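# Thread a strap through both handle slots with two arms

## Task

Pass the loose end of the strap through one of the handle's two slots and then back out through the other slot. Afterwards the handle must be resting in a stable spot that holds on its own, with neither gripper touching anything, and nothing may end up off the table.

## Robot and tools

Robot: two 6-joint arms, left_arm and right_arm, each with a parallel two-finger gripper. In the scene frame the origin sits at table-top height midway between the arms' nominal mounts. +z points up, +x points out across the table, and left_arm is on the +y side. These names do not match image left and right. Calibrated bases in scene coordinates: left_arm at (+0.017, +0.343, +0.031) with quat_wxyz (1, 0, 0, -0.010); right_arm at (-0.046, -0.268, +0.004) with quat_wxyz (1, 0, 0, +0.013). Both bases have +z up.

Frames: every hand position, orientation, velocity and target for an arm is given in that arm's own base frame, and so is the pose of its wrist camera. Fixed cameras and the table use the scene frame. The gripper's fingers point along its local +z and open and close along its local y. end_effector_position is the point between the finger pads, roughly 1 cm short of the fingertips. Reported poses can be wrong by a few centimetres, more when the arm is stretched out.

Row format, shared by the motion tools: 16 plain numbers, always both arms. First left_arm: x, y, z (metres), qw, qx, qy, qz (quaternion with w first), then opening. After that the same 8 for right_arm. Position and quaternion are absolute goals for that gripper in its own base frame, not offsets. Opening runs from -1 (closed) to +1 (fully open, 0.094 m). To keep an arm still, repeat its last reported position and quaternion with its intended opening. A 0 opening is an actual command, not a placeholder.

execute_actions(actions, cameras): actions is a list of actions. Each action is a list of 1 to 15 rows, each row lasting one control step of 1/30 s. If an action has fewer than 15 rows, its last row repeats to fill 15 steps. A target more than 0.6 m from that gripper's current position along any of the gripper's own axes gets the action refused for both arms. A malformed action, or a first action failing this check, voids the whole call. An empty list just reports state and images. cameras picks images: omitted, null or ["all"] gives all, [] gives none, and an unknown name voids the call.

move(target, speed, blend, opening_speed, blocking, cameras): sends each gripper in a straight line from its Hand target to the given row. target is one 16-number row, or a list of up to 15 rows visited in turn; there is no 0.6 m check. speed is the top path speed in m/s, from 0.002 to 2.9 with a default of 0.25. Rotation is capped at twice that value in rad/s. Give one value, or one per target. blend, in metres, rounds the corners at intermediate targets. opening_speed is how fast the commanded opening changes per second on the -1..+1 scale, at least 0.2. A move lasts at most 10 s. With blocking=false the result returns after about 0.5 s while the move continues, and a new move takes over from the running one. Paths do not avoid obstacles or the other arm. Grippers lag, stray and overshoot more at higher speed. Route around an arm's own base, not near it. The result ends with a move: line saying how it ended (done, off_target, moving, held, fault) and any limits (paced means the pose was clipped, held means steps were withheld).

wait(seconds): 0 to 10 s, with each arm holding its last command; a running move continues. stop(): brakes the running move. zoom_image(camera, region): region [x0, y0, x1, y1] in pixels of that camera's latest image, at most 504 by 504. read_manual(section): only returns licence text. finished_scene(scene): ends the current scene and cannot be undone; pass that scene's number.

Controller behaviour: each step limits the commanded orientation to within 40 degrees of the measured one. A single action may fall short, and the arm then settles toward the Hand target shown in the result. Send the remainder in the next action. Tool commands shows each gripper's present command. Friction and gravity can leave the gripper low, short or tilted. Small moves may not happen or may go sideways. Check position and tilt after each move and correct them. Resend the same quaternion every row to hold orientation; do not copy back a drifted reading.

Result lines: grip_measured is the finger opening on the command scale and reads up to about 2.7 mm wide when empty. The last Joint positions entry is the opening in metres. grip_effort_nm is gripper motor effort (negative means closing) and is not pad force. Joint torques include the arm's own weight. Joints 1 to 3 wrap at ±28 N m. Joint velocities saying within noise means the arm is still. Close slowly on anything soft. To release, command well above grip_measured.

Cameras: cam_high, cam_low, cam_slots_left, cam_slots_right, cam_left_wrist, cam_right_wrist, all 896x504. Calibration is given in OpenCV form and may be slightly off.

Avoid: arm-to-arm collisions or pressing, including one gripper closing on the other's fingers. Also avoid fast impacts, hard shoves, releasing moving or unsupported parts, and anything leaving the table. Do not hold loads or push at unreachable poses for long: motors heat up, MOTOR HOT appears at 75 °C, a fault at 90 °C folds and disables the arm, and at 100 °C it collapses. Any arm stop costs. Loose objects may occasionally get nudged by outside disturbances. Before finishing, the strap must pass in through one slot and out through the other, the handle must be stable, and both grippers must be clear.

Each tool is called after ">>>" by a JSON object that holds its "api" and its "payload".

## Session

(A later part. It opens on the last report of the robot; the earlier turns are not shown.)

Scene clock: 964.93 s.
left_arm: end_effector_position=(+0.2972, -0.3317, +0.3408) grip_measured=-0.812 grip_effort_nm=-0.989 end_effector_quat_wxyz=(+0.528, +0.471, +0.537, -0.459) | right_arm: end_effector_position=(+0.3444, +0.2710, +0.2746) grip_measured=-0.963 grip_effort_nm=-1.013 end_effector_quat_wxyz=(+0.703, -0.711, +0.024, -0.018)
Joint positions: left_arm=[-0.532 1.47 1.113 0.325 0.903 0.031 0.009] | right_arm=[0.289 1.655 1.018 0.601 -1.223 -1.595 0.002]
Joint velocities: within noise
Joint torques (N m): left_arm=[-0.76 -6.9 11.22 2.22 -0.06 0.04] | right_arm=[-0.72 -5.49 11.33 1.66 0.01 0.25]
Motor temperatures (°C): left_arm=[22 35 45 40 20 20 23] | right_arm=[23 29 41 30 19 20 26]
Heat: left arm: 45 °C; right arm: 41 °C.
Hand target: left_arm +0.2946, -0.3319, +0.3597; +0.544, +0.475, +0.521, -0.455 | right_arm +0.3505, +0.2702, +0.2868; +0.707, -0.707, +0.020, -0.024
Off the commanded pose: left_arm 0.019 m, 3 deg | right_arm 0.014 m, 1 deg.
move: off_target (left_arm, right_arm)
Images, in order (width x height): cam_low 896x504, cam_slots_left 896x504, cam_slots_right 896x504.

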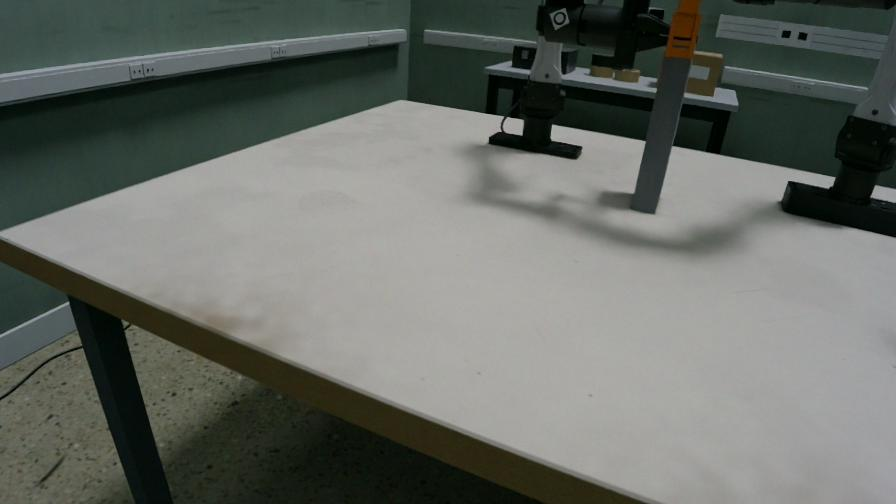

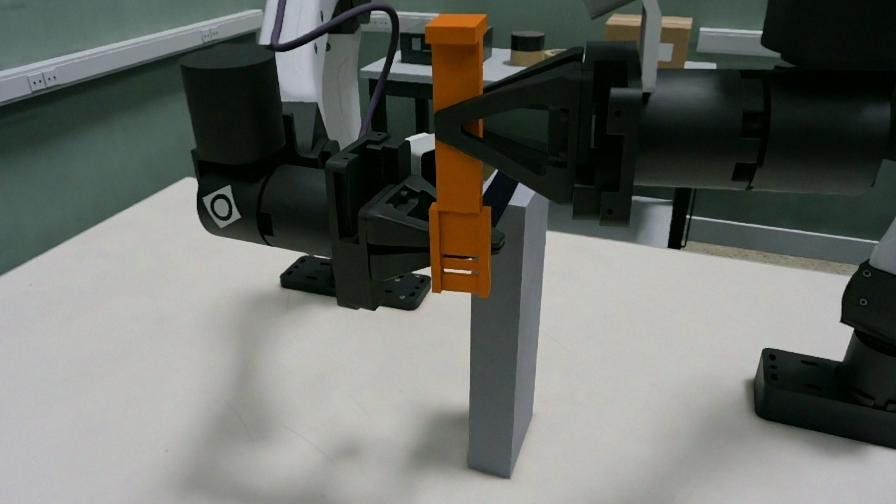

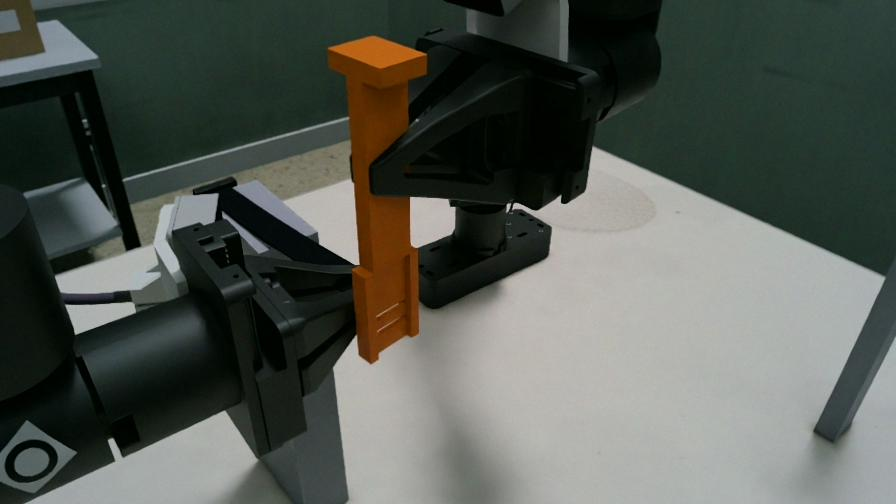

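>>> {"api": "move", "payload": {"target": [0.295, -0.3324, 0.3600, 0.5436, 0.4751, 0.5212, -0.4555, -0.9, 0.351, 0.2705, 0.2869, 0.7065, -0.7069, 0.0290, -0.0142, -1], "speed": 0.03, "cameras": ["cam_low","cam_slots_left","cam_slots_right"]}}

>>> {"api": "zoom_image", "payload": {"camera": "cam_low", "region": [660, 20, 705, 65]}}

>>> {"api": "zoom_image", "payload": {"camera": "cam_slots_right", "region": [365, 295, 415, 345]}}

Scene clock: 971.07 s.
left_arm: end_effector_position=(+0.2973, -0.3317, +0.3408) grip_measured=-0.812 grip_effort_nm=-0.994 end_effector_quat_wxyz=(+0.529, +0.471, +0.537, -0.459) | right_arm: end_effector_position=(+0.3448, +0.2711, +0.2767) grip_measured=-0.963 grip_effort_nm=-1.013 end_effector_quat_wxyz=(+0.703, -0.710, +0.030, -0.011)
Joint positions: left_arm=[-0.532 1.47 1.113 0.325 0.902 0.031 0.009] | right_arm=[0.289 1.655 1.024 0.601 -1.223 -1.572 0.002]
Joint velocities: within noise
Joint torques (N m): left_arm=[-0.9 -6.79 11.23 2.25 -0.02 0.07] | right_arm=[-0.66 -5.5 10.91 1.59 0.03 0.23]
Motor temperatures (°C): left_arm=[22 35 45 40 20 20 23] | right_arm=[23 29 41 30 19 20 26]
Heat: left arm: 45 °C; right arm: 41 °C.
Hand target: left_arm +0.2945, -0.3320, +0.3598; +0.544, +0.475, +0.521, -0.455 | right_arm +0.3506, +0.2703, +0.2868; +0.707, -0.707, +0.029, -0.014
Off the commanded pose: left_arm 0.019 m, 3 deg | right_arm 0.012 m, 1 deg.
move: off_target (left_arm, right_arm)
Images, in order (width x height): cam_low 896x504, cam_slots_left 896x504, cam_slots_right 896x504.

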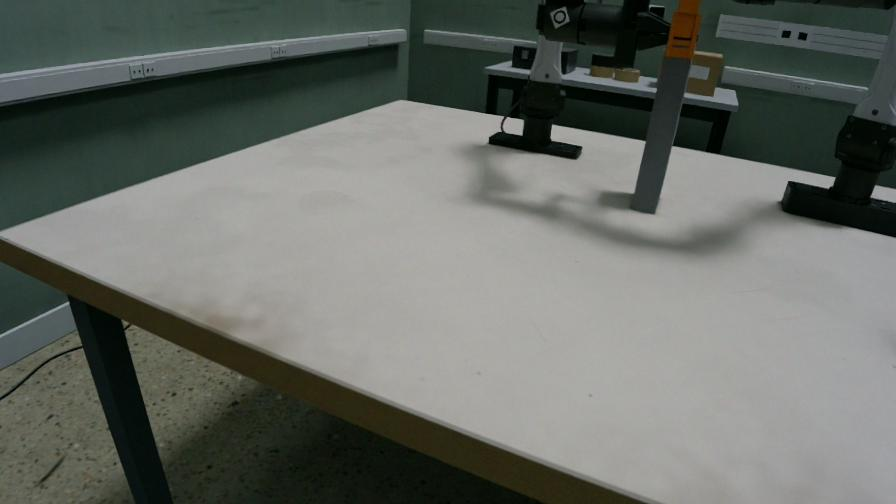

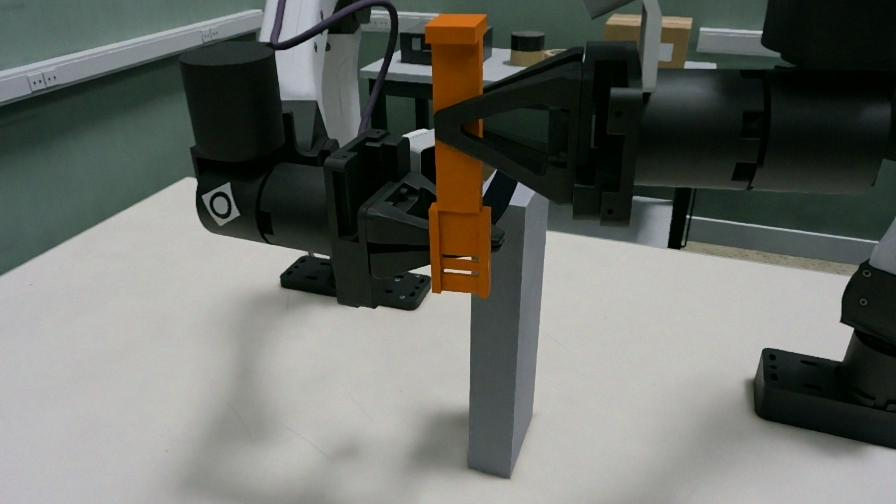

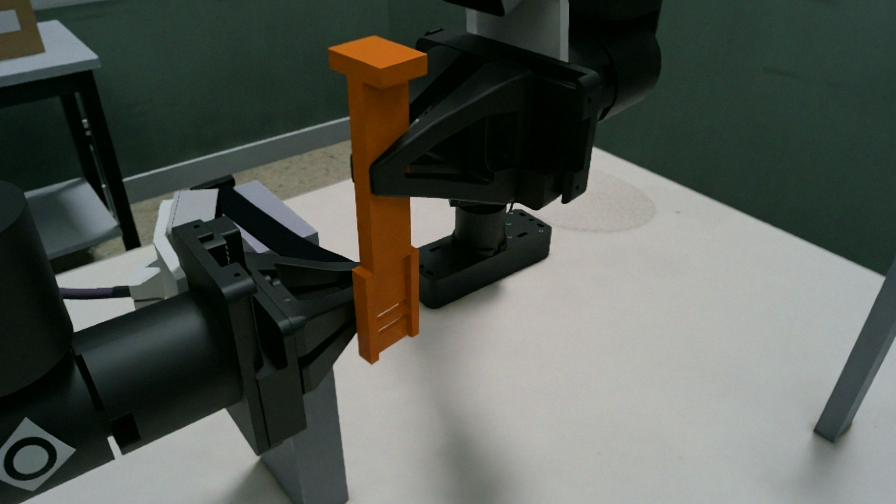

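Scaled by 11.200 from the camera's 896x504 image, which has a finer 1280x720 frame.

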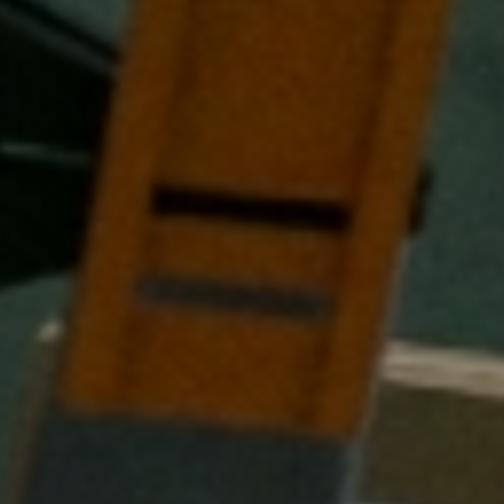

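Scaled by 10.080 from the camera's 896x504 image, which has a finer 1280x720 frame.

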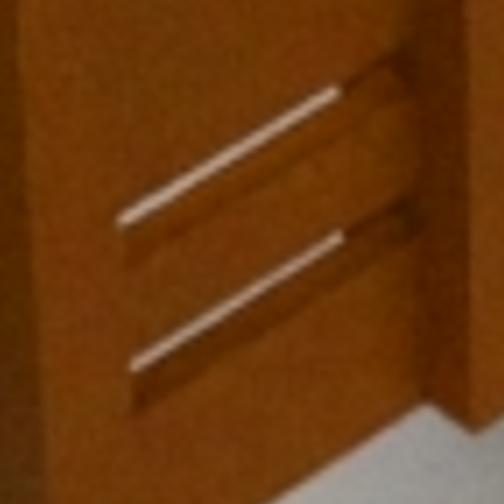

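>>> {"api": "move", "payload": {"target": [0.295, -0.3324, 0.3600, 0.5436, 0.4751, 0.5212, -0.4555, -0.9, 0.351, 0.2705, 0.2869, 0.7046, -0.7070, 0.0599, 0.0167, -1], "speed": 0.03, "cameras": ["cam_low","cam_slots_left","cam_slots_right"]}}

>>> {"api": "zoom_image", "payload": {"camera": "cam_low", "region": [660, 20, 705, 65]}}

>>> {"api": "zoom_image", "payload": {"camera": "cam_slots_right", "region": [365, 295, 415, 345]}}

>>> {"api": "zoom_image", "payload": {"camera": "cam_slots_left", "region": [435, 245, 485, 295]}}

Scene clock: 984.73 s.
left_arm: end_effector_position=(+0.2981, -0.3316, +0.3407) grip_measured=-0.812 grip_effort_nm=-0.999 end_effector_quat_wxyz=(+0.530, +0.470, +0.538, -0.457) | right_arm: end_effector_position=(+0.3453, +0.2713, +0.2769) grip_measured=-0.963 grip_effort_nm=-1.013 end_effector_quat_wxyz=(+0.702, -0.709, +0.059, +0.017)
Joint positions: left_arm=[-0.532 1.47 1.113 0.324 0.897 0.032 0.009] | right_arm=[0.289 1.655 1.03 0.586 -1.223 -1.5 0.002]
Joint velocities: within noise
Joint torques (N m): left_arm=[-0.88 -6.91 11.32 2.22 0.06 0.05] | right_arm=[-0.8 -5.71 10.96 1.54 0.01 0.26]
Motor temperatures (°C): left_arm=[22 35 45 40 20 20 23] | right_arm=[23 29 41 30 19 20 26]
Heat: left arm: 45 °C; right arm: 41 °C.
Hand target: left_arm +0.2946, -0.3320, +0.3597; +0.544, +0.475, +0.521, -0.455 | right_arm +0.3506, +0.2703, +0.2868; +0.705, -0.707, +0.060, +0.017
Off the commanded pose: left_arm 0.020 m, 3 deg | right_arm 0.012 m, 0 deg.
move: off_target (left_arm, right_arm)
Images, in order (width x height): cam_low 896x504, cam_slots_left 896x504, cam_slots_right 896x504.

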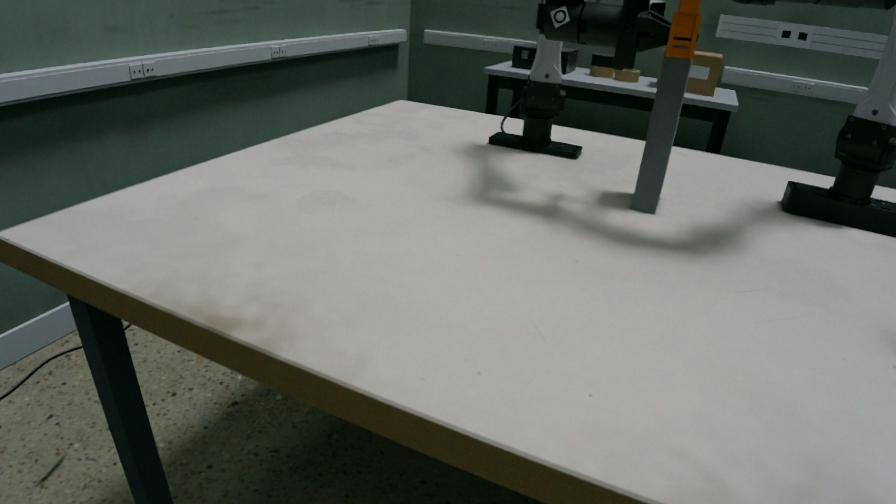

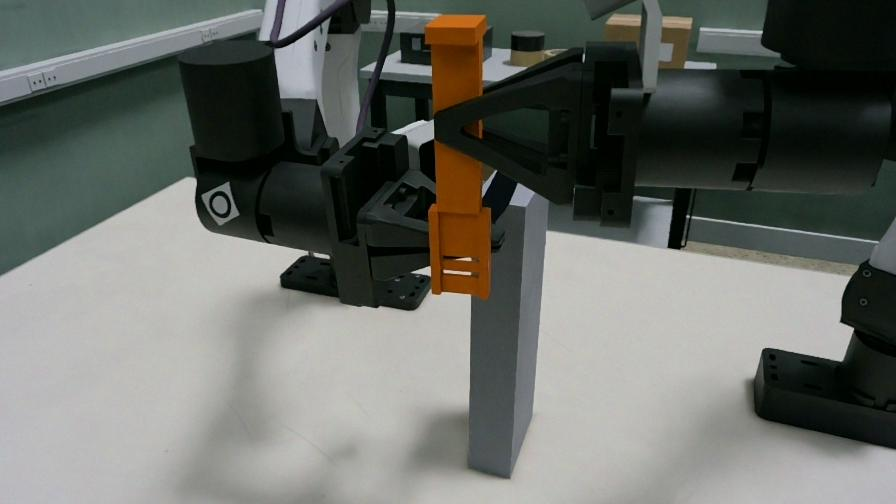

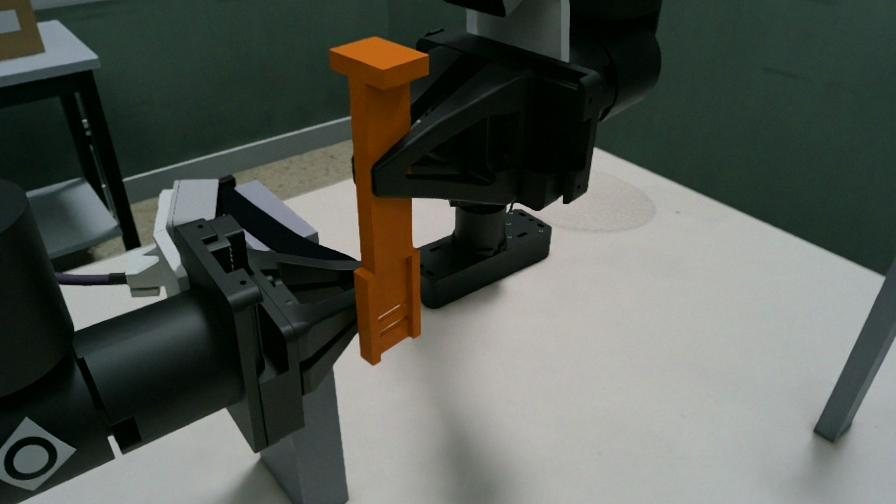

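Scaled by 11.200 from the camera's 896x504 image, which has a finer 1280x720 frame.

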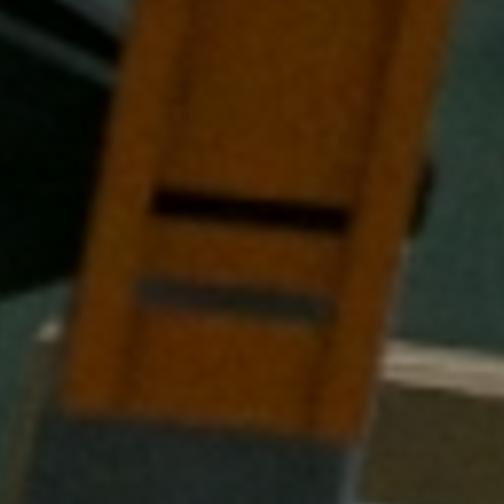

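Scaled by 10.080 from the camera's 896x504 image, which has a finer 1280x720 frame.

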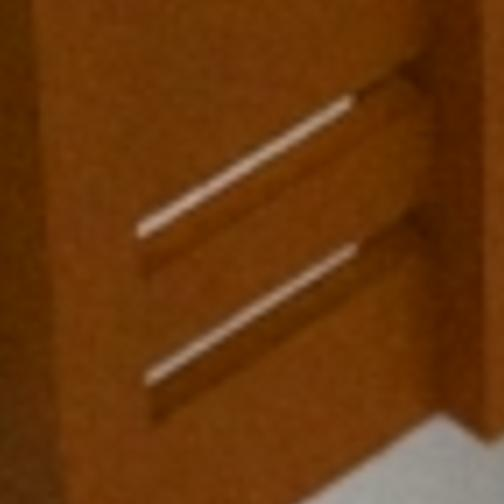

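Scaled by 10.080 from the camera's 896x504 image, which has a finer 1280x720 frame.

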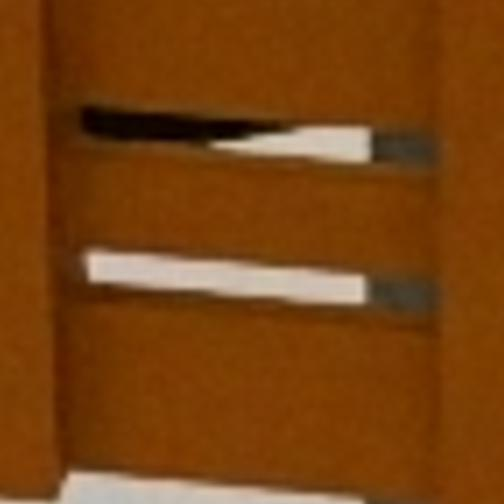

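>>> {"api": "wait", "payload": {"seconds": 0.1}}

>>> {"api": "zoom_image", "payload": {"camera": "cam_right_wrist", "region": [380, 400, 560, 504]}}

>>> {"api": "zoom_image", "payload": {"camera": "cam_high", "region": [415, 205, 465, 255]}}

Scene clock: 1023.50 s.
left_arm: end_effector_position=(+0.2981, -0.3316, +0.3407) grip_measured=-0.812 grip_effort_nm=-0.994 end_effector_quat_wxyz=(+0.530, +0.470, +0.538, -0.457) | right_arm: end_effector_position=(+0.3454, +0.2713, +0.2769) grip_measured=-0.963 grip_effort_nm=-1.013 end_effector_quat_wxyz=(+0.702, -0.709, +0.059, +0.018)
Joint positions: left_arm=[-0.532 1.47 1.113 0.324 0.897 0.032 0.009] | right_arm=[0.289 1.655 1.03 0.585 -1.223 -1.499 0.002]
Joint velocities: within noise
Joint torques (N m): left_arm=[-0.87 -6.71 11.34 2.22 0.02 0.08] | right_arm=[-0.75 -5.74 10.86 1.53 0 0.25]
Motor temperatures (°C): left_arm=[22 35 46 40 20 20 23] | right_arm=[23 29 41 29 19 20 26]
Heat: left arm: 46 °C; right arm: 41 °C.
Hand target: left_arm +0.2945, -0.3320, +0.3597; +0.544, +0.475, +0.521, -0.456 | right_arm +0.3506, +0.2703, +0.2868; +0.705, -0.707, +0.060, +0.016
Tool commands: left_gripper/opening=-0.9 right_gripper/opening=-1.0
Off the commanded pose: left_arm 0.020 m, 3 deg | right_arm 0.011 m, 0 deg.
wait: 0.10 s; at rest from the start
camera_calibration:
cam_left_wrist: T_world_to_cam=[[-0.989739, -0.142865, -0.00259668, 0.250109], [-0.0620615, 0.446176, -0.892791, 0.510206], [0.128707, -0.883468, -0.450464, -0.0901686], [0, 0, 0, 1]] pos_world=[0.290812, -0.271571, 0.415538]
cam_right_wrist: T_world_to_cam=[[0.131796, 0.0115426, 0.99121, -0.322801], [0.855445, -0.506541, -0.107845, -0.0915655], [0.500843, 0.862139, -0.076634, -0.295995], [0, 0, 0, 1]] pos_world=[0.26912, 0.212533, 0.287405]

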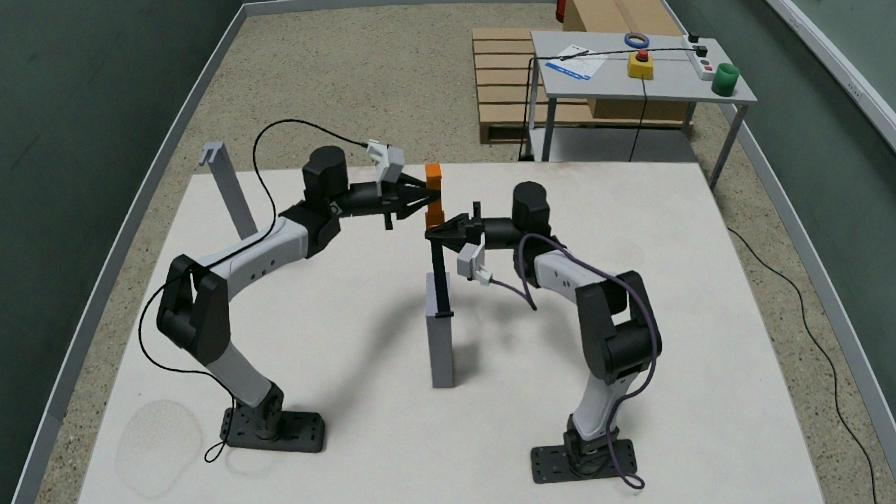

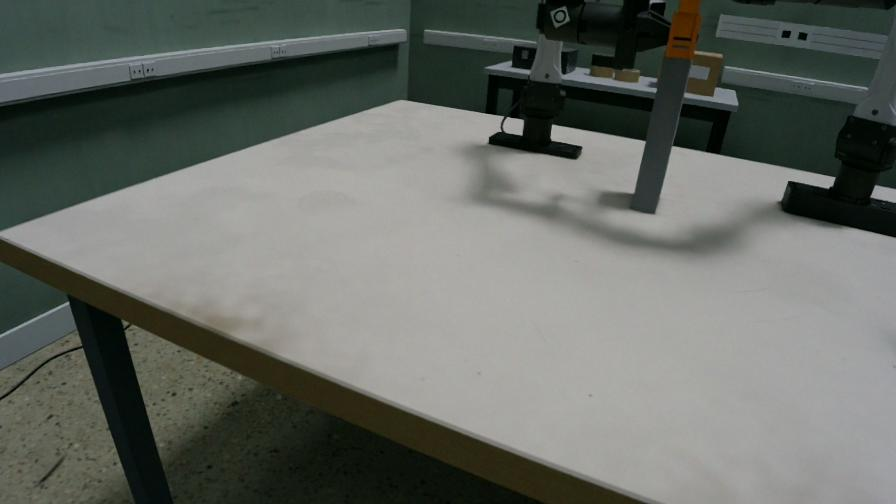

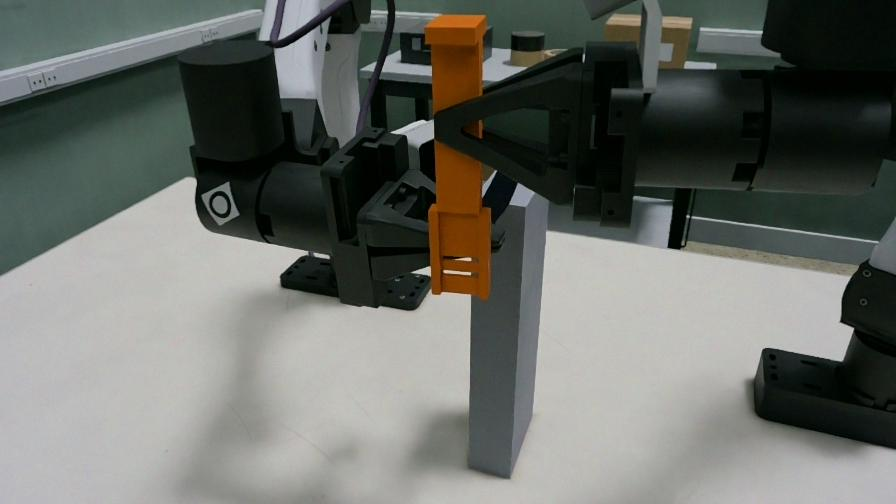

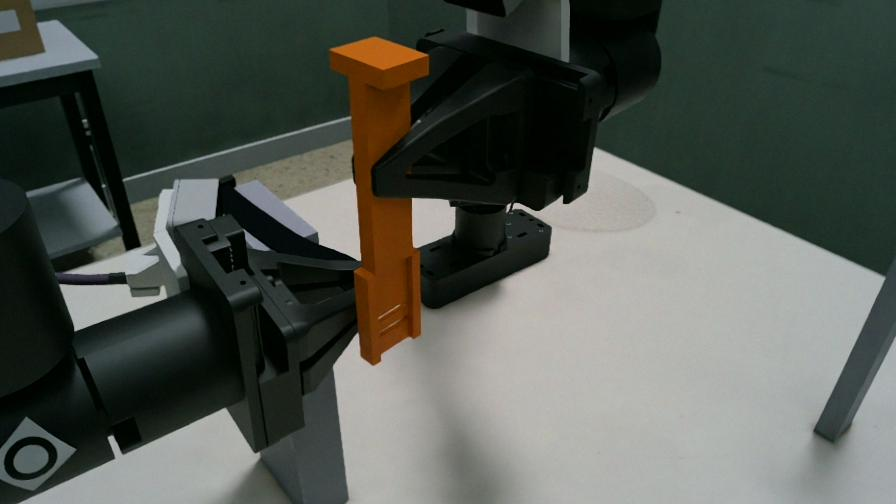

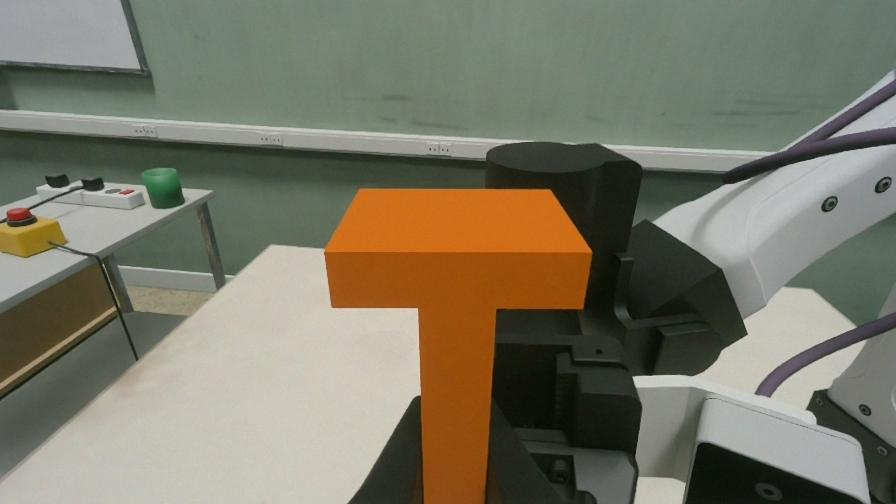

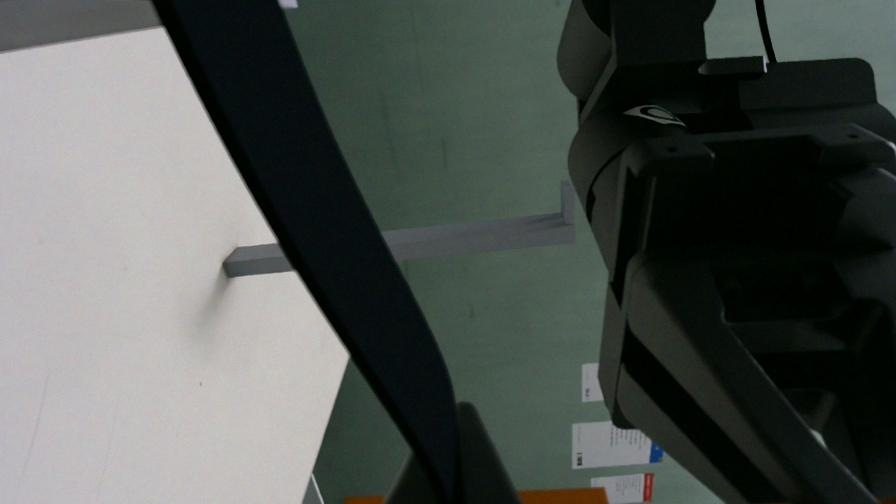

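Scaled by 2.800 from the camera's 896x504 image, which has a finer 1280x720 frame.

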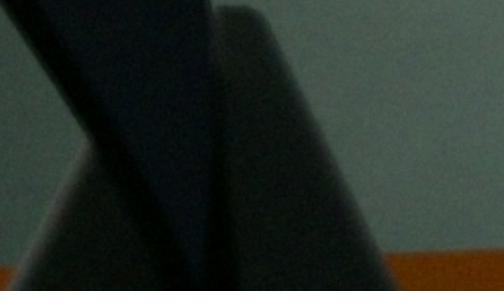

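Scaled by 10.080 from the camera's 896x504 image, which has a finer 1280x720 frame.

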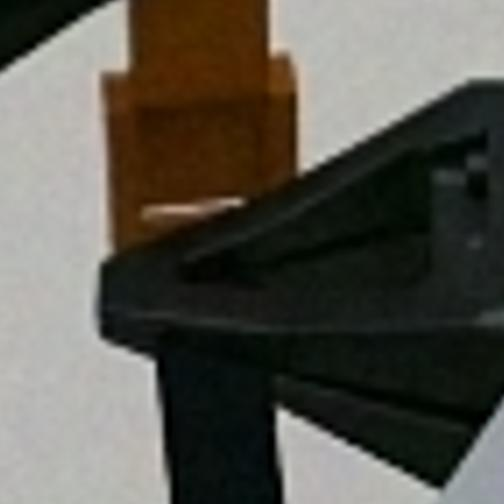

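>>> {"api": "move", "payload": {"target": [0.295, -0.3324, 0.3600, 0.5436, 0.4751, 0.5212, -0.4555, -0.9, 0.346, 0.2705, 0.2869, 0.7065, -0.7069, 0.0290, -0.0142, -1], "speed": 0.03, "cameras": []}}

>>> {"api": "move", "payload": {"target": [0.295, -0.3324, 0.3600, 0.5436, 0.4751, 0.5212, -0.4555, -0.9, 0.346, 0.2705, 0.2869, 0.7065, -0.7069, 0.0290, -0.0142, -0.80], "opening_speed": 0.2}}

>>> {"api": "zoom_image", "payload": {"camera": "cam_high", "region": [400, 190, 480, 270]}}

Scene clock: 1059.20 s.
left_arm: end_effector_position=(+0.2981, -0.3316, +0.3407) grip_measured=-0.812 grip_effort_nm=-0.984 end_effector_quat_wxyz=(+0.530, +0.470, +0.538, -0.457) | right_arm: end_effector_position=(+0.3454, +0.2713, +0.2769) grip_measured=-0.963 grip_effort_nm=-1.013 end_effector_quat_wxyz=(+0.702, -0.711, +0.042, +0.001)
Joint positions: left_arm=[-0.532 1.47 1.113 0.324 0.897 0.032 0.009] | right_arm=[0.289 1.655 1.03 0.585 -1.223 -1.548 0.002]
Joint velocities: within noise
Joint torques (N m): left_arm=[-0.96 -6.87 11.19 2.27 0.08 0.05] | right_arm=[-0.36 -6.83 8.39 1.81 0.06 0.01]
Motor temperatures (°C): left_arm=[22 34 46 40 20 20 23] | right_arm=[23 29 41 29 19 20 26]
Heat: left arm: 46 °C; right arm: 41 °C.
Hand target: left_arm +0.2945, -0.3320, +0.3597; +0.544, +0.475, +0.521, -0.456 | right_arm +0.3458, +0.2705, +0.2868; +0.706, -0.707, +0.029, -0.014
Off the commanded pose: left_arm 0.020 m, 3 deg | right_arm 0.010 m, 2 deg.
move: off_target (left_arm)
No camera images: "cameras" was empty.

Scene clock: 1060.40 s.
left_arm: end_effector_position=(+0.2981, -0.3316, +0.3407) grip_measured=-0.812 grip_effort_nm=-0.994 end_effector_quat_wxyz=(+0.530, +0.470, +0.538, -0.457) | right_arm: end_effector_position=(+0.3454, +0.2713, +0.2769) grip_measured=-0.802 grip_effort_nm=0.095 end_effector_quat_wxyz=(+0.702, -0.711, +0.041, +0.000)
Joint positions: left_arm=[-0.532 1.47 1.113 0.324 0.897 0.032 0.009] | right_arm=[0.289 1.655 1.03 0.585 -1.223 -1.549 0.009]
Joint velocities: within noise
Joint torques (N m): left_arm=[-0.85 -7.04 11.26 2.22 0.06 0.03] | right_arm=[-0.27 -6.87 8.49 1.79 0.06 0.01]
Motor temperatures (°C): left_arm=[22 34 46 40 20 20 23] | right_arm=[23 29 41 29 19 20 26]
Heat: left arm: 46 °C; right arm: 41 °C.
Hand target: left_arm +0.2945, -0.3320, +0.3597; +0.544, +0.475, +0.521, -0.456 | right_arm +0.3458, +0.2705, +0.2868; +0.706, -0.707, +0.029, -0.014
Off the commanded pose: left_arm 0.020 m, 3 deg | right_arm 0.010 m, 2 deg.
move: off_target (left_arm)
camera_calibration:
cam_left_wrist: T_world_to_cam=[[-0.989739, -0.142865, -0.00259668, 0.250109], [-0.0620615, 0.446176, -0.892791, 0.510206], [0.128707, -0.883468, -0.450464, -0.0901686], [0, 0, 0, 1]] pos_world=[0.290812, -0.271571, 0.415538]
cam_right_wrist: T_world_to_cam=[[0.081809, 0.0145217, 0.996542, -0.307863], [0.86007, -0.506243, -0.0632285, -0.10568], [0.503575, 0.862268, -0.053905, -0.303229], [0, 0, 0, 1]] pos_world=[0.268777, 0.212435, 0.283771]

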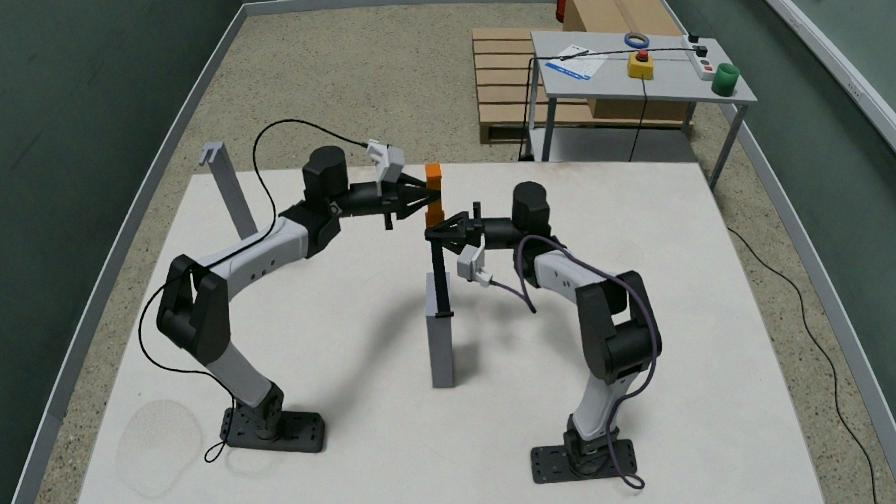

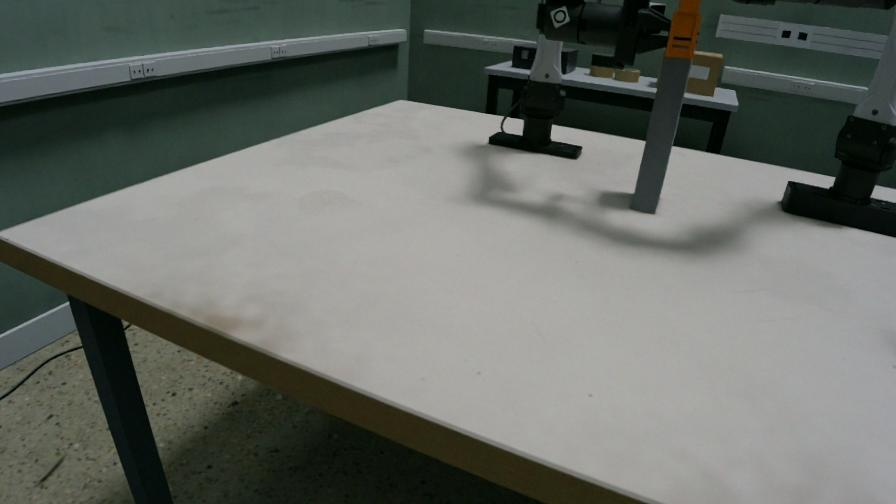

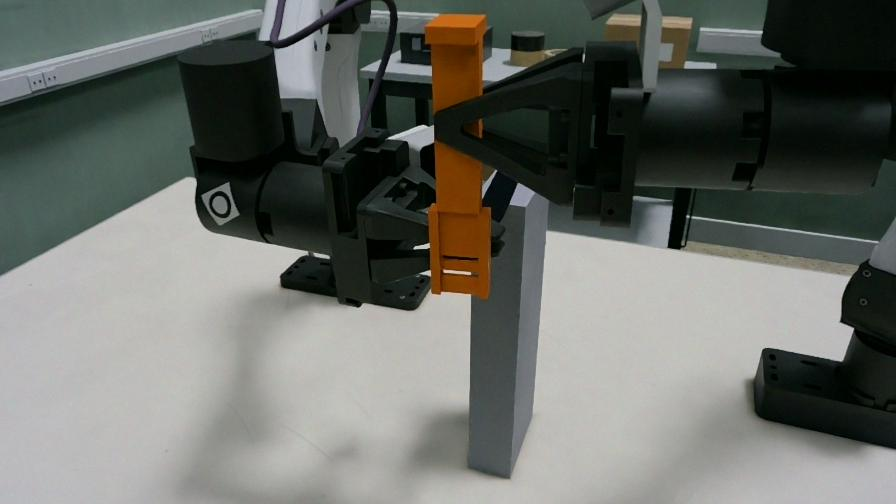

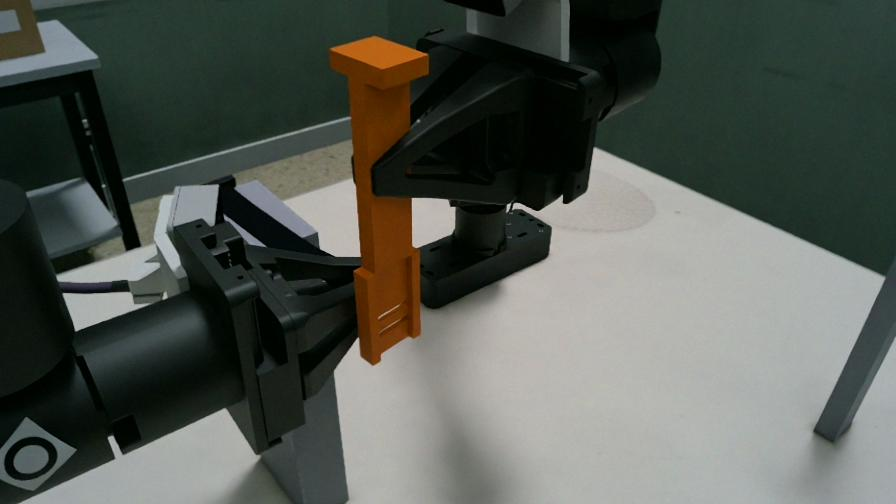

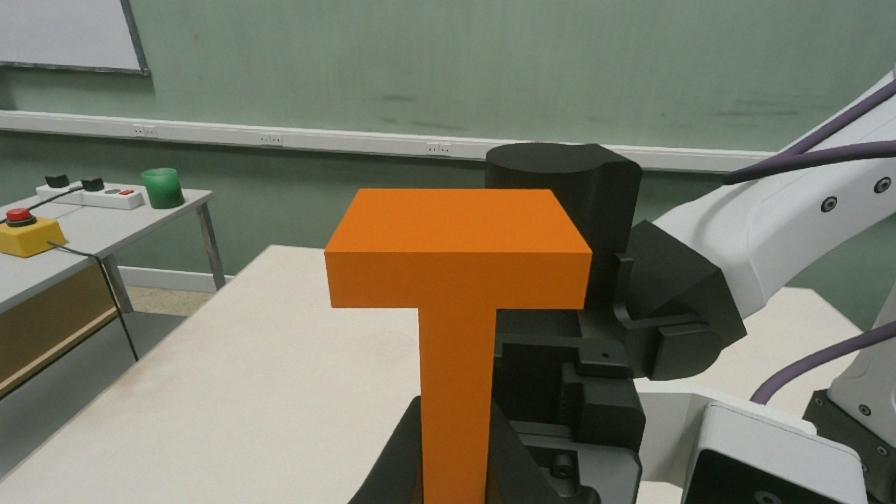

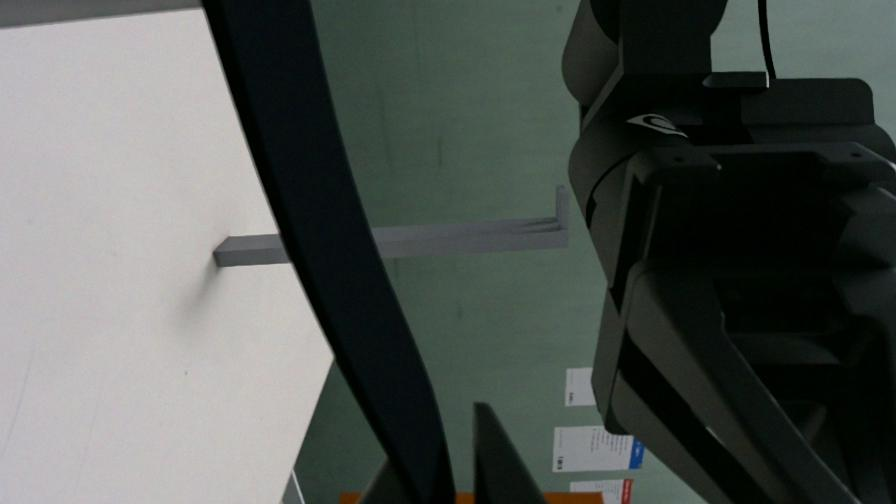

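Scaled by 6.300 from the camera's 896x504 image, which has a finer 1280x720 frame.

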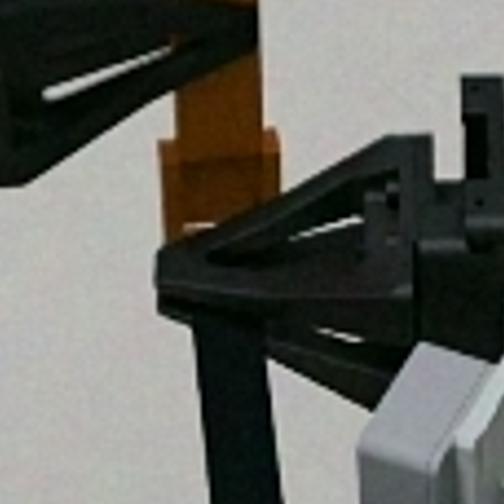

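>>> {"api": "move", "payload": {"target": [0.295, -0.3324, 0.3600, 0.5436, 0.4751, 0.5212, -0.4555, -0.9, 0.328, 0.264, 0.2869, 0.7065, -0.7069, 0.0290, -0.0142, -0.80], "speed": 0.03, "cameras": ["cam_high","cam_right_wrist","cam_slots_left"]}}

>>> {"api": "zoom_image", "payload": {"camera": "cam_high", "region": [400, 190, 480, 270]}}

Scene clock: 1067.50 s.
left_arm: end_effector_position=(+0.2981, -0.3316, +0.3406) grip_measured=-0.812 grip_effort_nm=-0.989 end_effector_quat_wxyz=(+0.530, +0.470, +0.538, -0.457) | right_arm: end_effector_position=(+0.3335, +0.2678, +0.2760) grip_measured=-0.802 grip_effort_nm=0.095 end_effector_quat_wxyz=(+0.702, -0.711, +0.043, +0.001)
Joint positions: left_arm=[-0.532 1.47 1.113 0.323 0.897 0.032 0.009] | right_arm=[0.289 1.609 0.98 0.585 -1.223 -1.55 0.009]
Joint velocities: within noise
Joint torques (N m): left_arm=[-0.83 -6.83 11.15 2.23 0.04 0.01] | right_arm=[-0.59 -8.51 6.02 1.82 0.02 -0.01]
Motor temperatures (°C): left_arm=[22 34 46 40 20 20 23] | right_arm=[23 29 41 29 19 20 26]
Heat: left arm: 46 °C; right arm: 41 °C.
Hand target: left_arm +0.2945, -0.3320, +0.3597; +0.544, +0.475, +0.521, -0.456 | right_arm +0.3280, +0.2642, +0.2867; +0.706, -0.707, +0.029, -0.014
Off the commanded pose: left_arm 0.020 m, 3 deg | right_arm 0.013 m, 2 deg.
move: off_target (left_arm, right_arm)
camera_calibration:
cam_right_wrist: T_world_to_cam=[[0.0854575, 0.0159147, 0.996215, -0.307383], [0.859849, -0.506308, -0.0656714, -0.0964952], [0.503346, 0.862206, -0.056952, -0.293319], [0, 0, 0, 1]] pos_world=[0.25688, 0.208937, 0.283177]
Images, in order (width x height): cam_high 896x504, cam_slots_left 896x504, cam_right_wrist 896x504.

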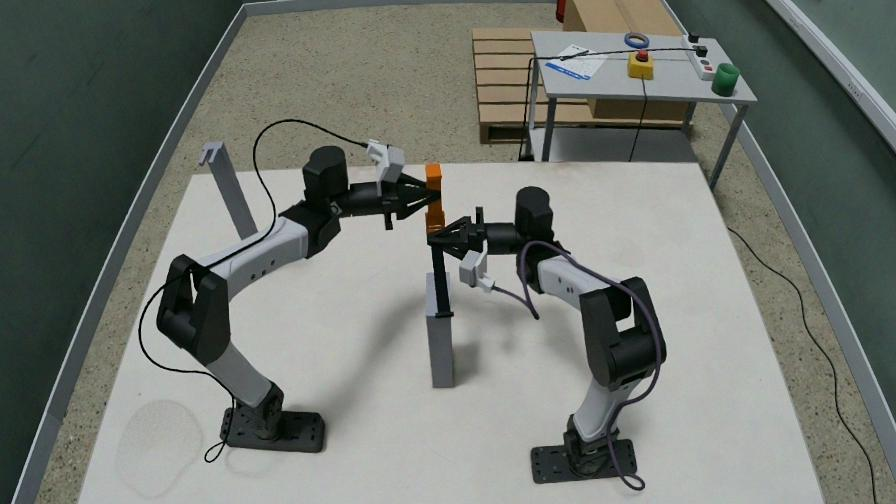

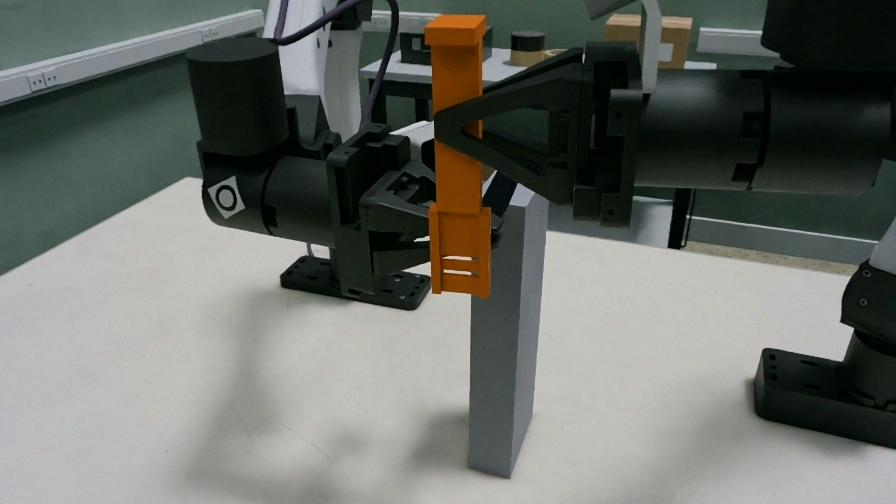

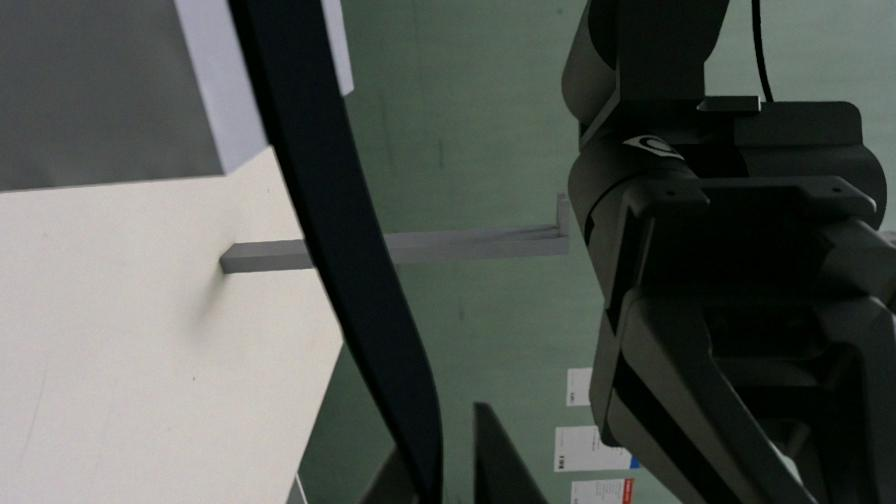

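Scaled by 6.300 from the camera's 896x504 image, which has a finer 1280x720 frame.

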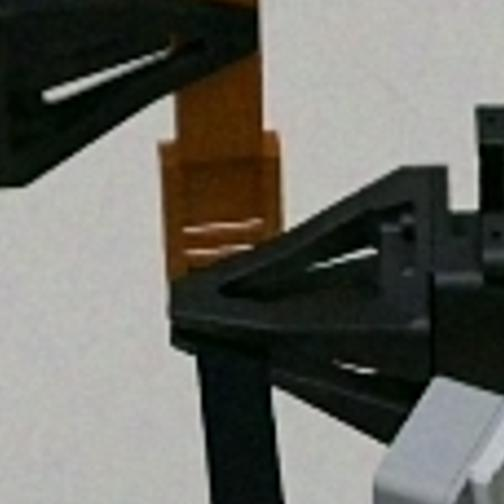

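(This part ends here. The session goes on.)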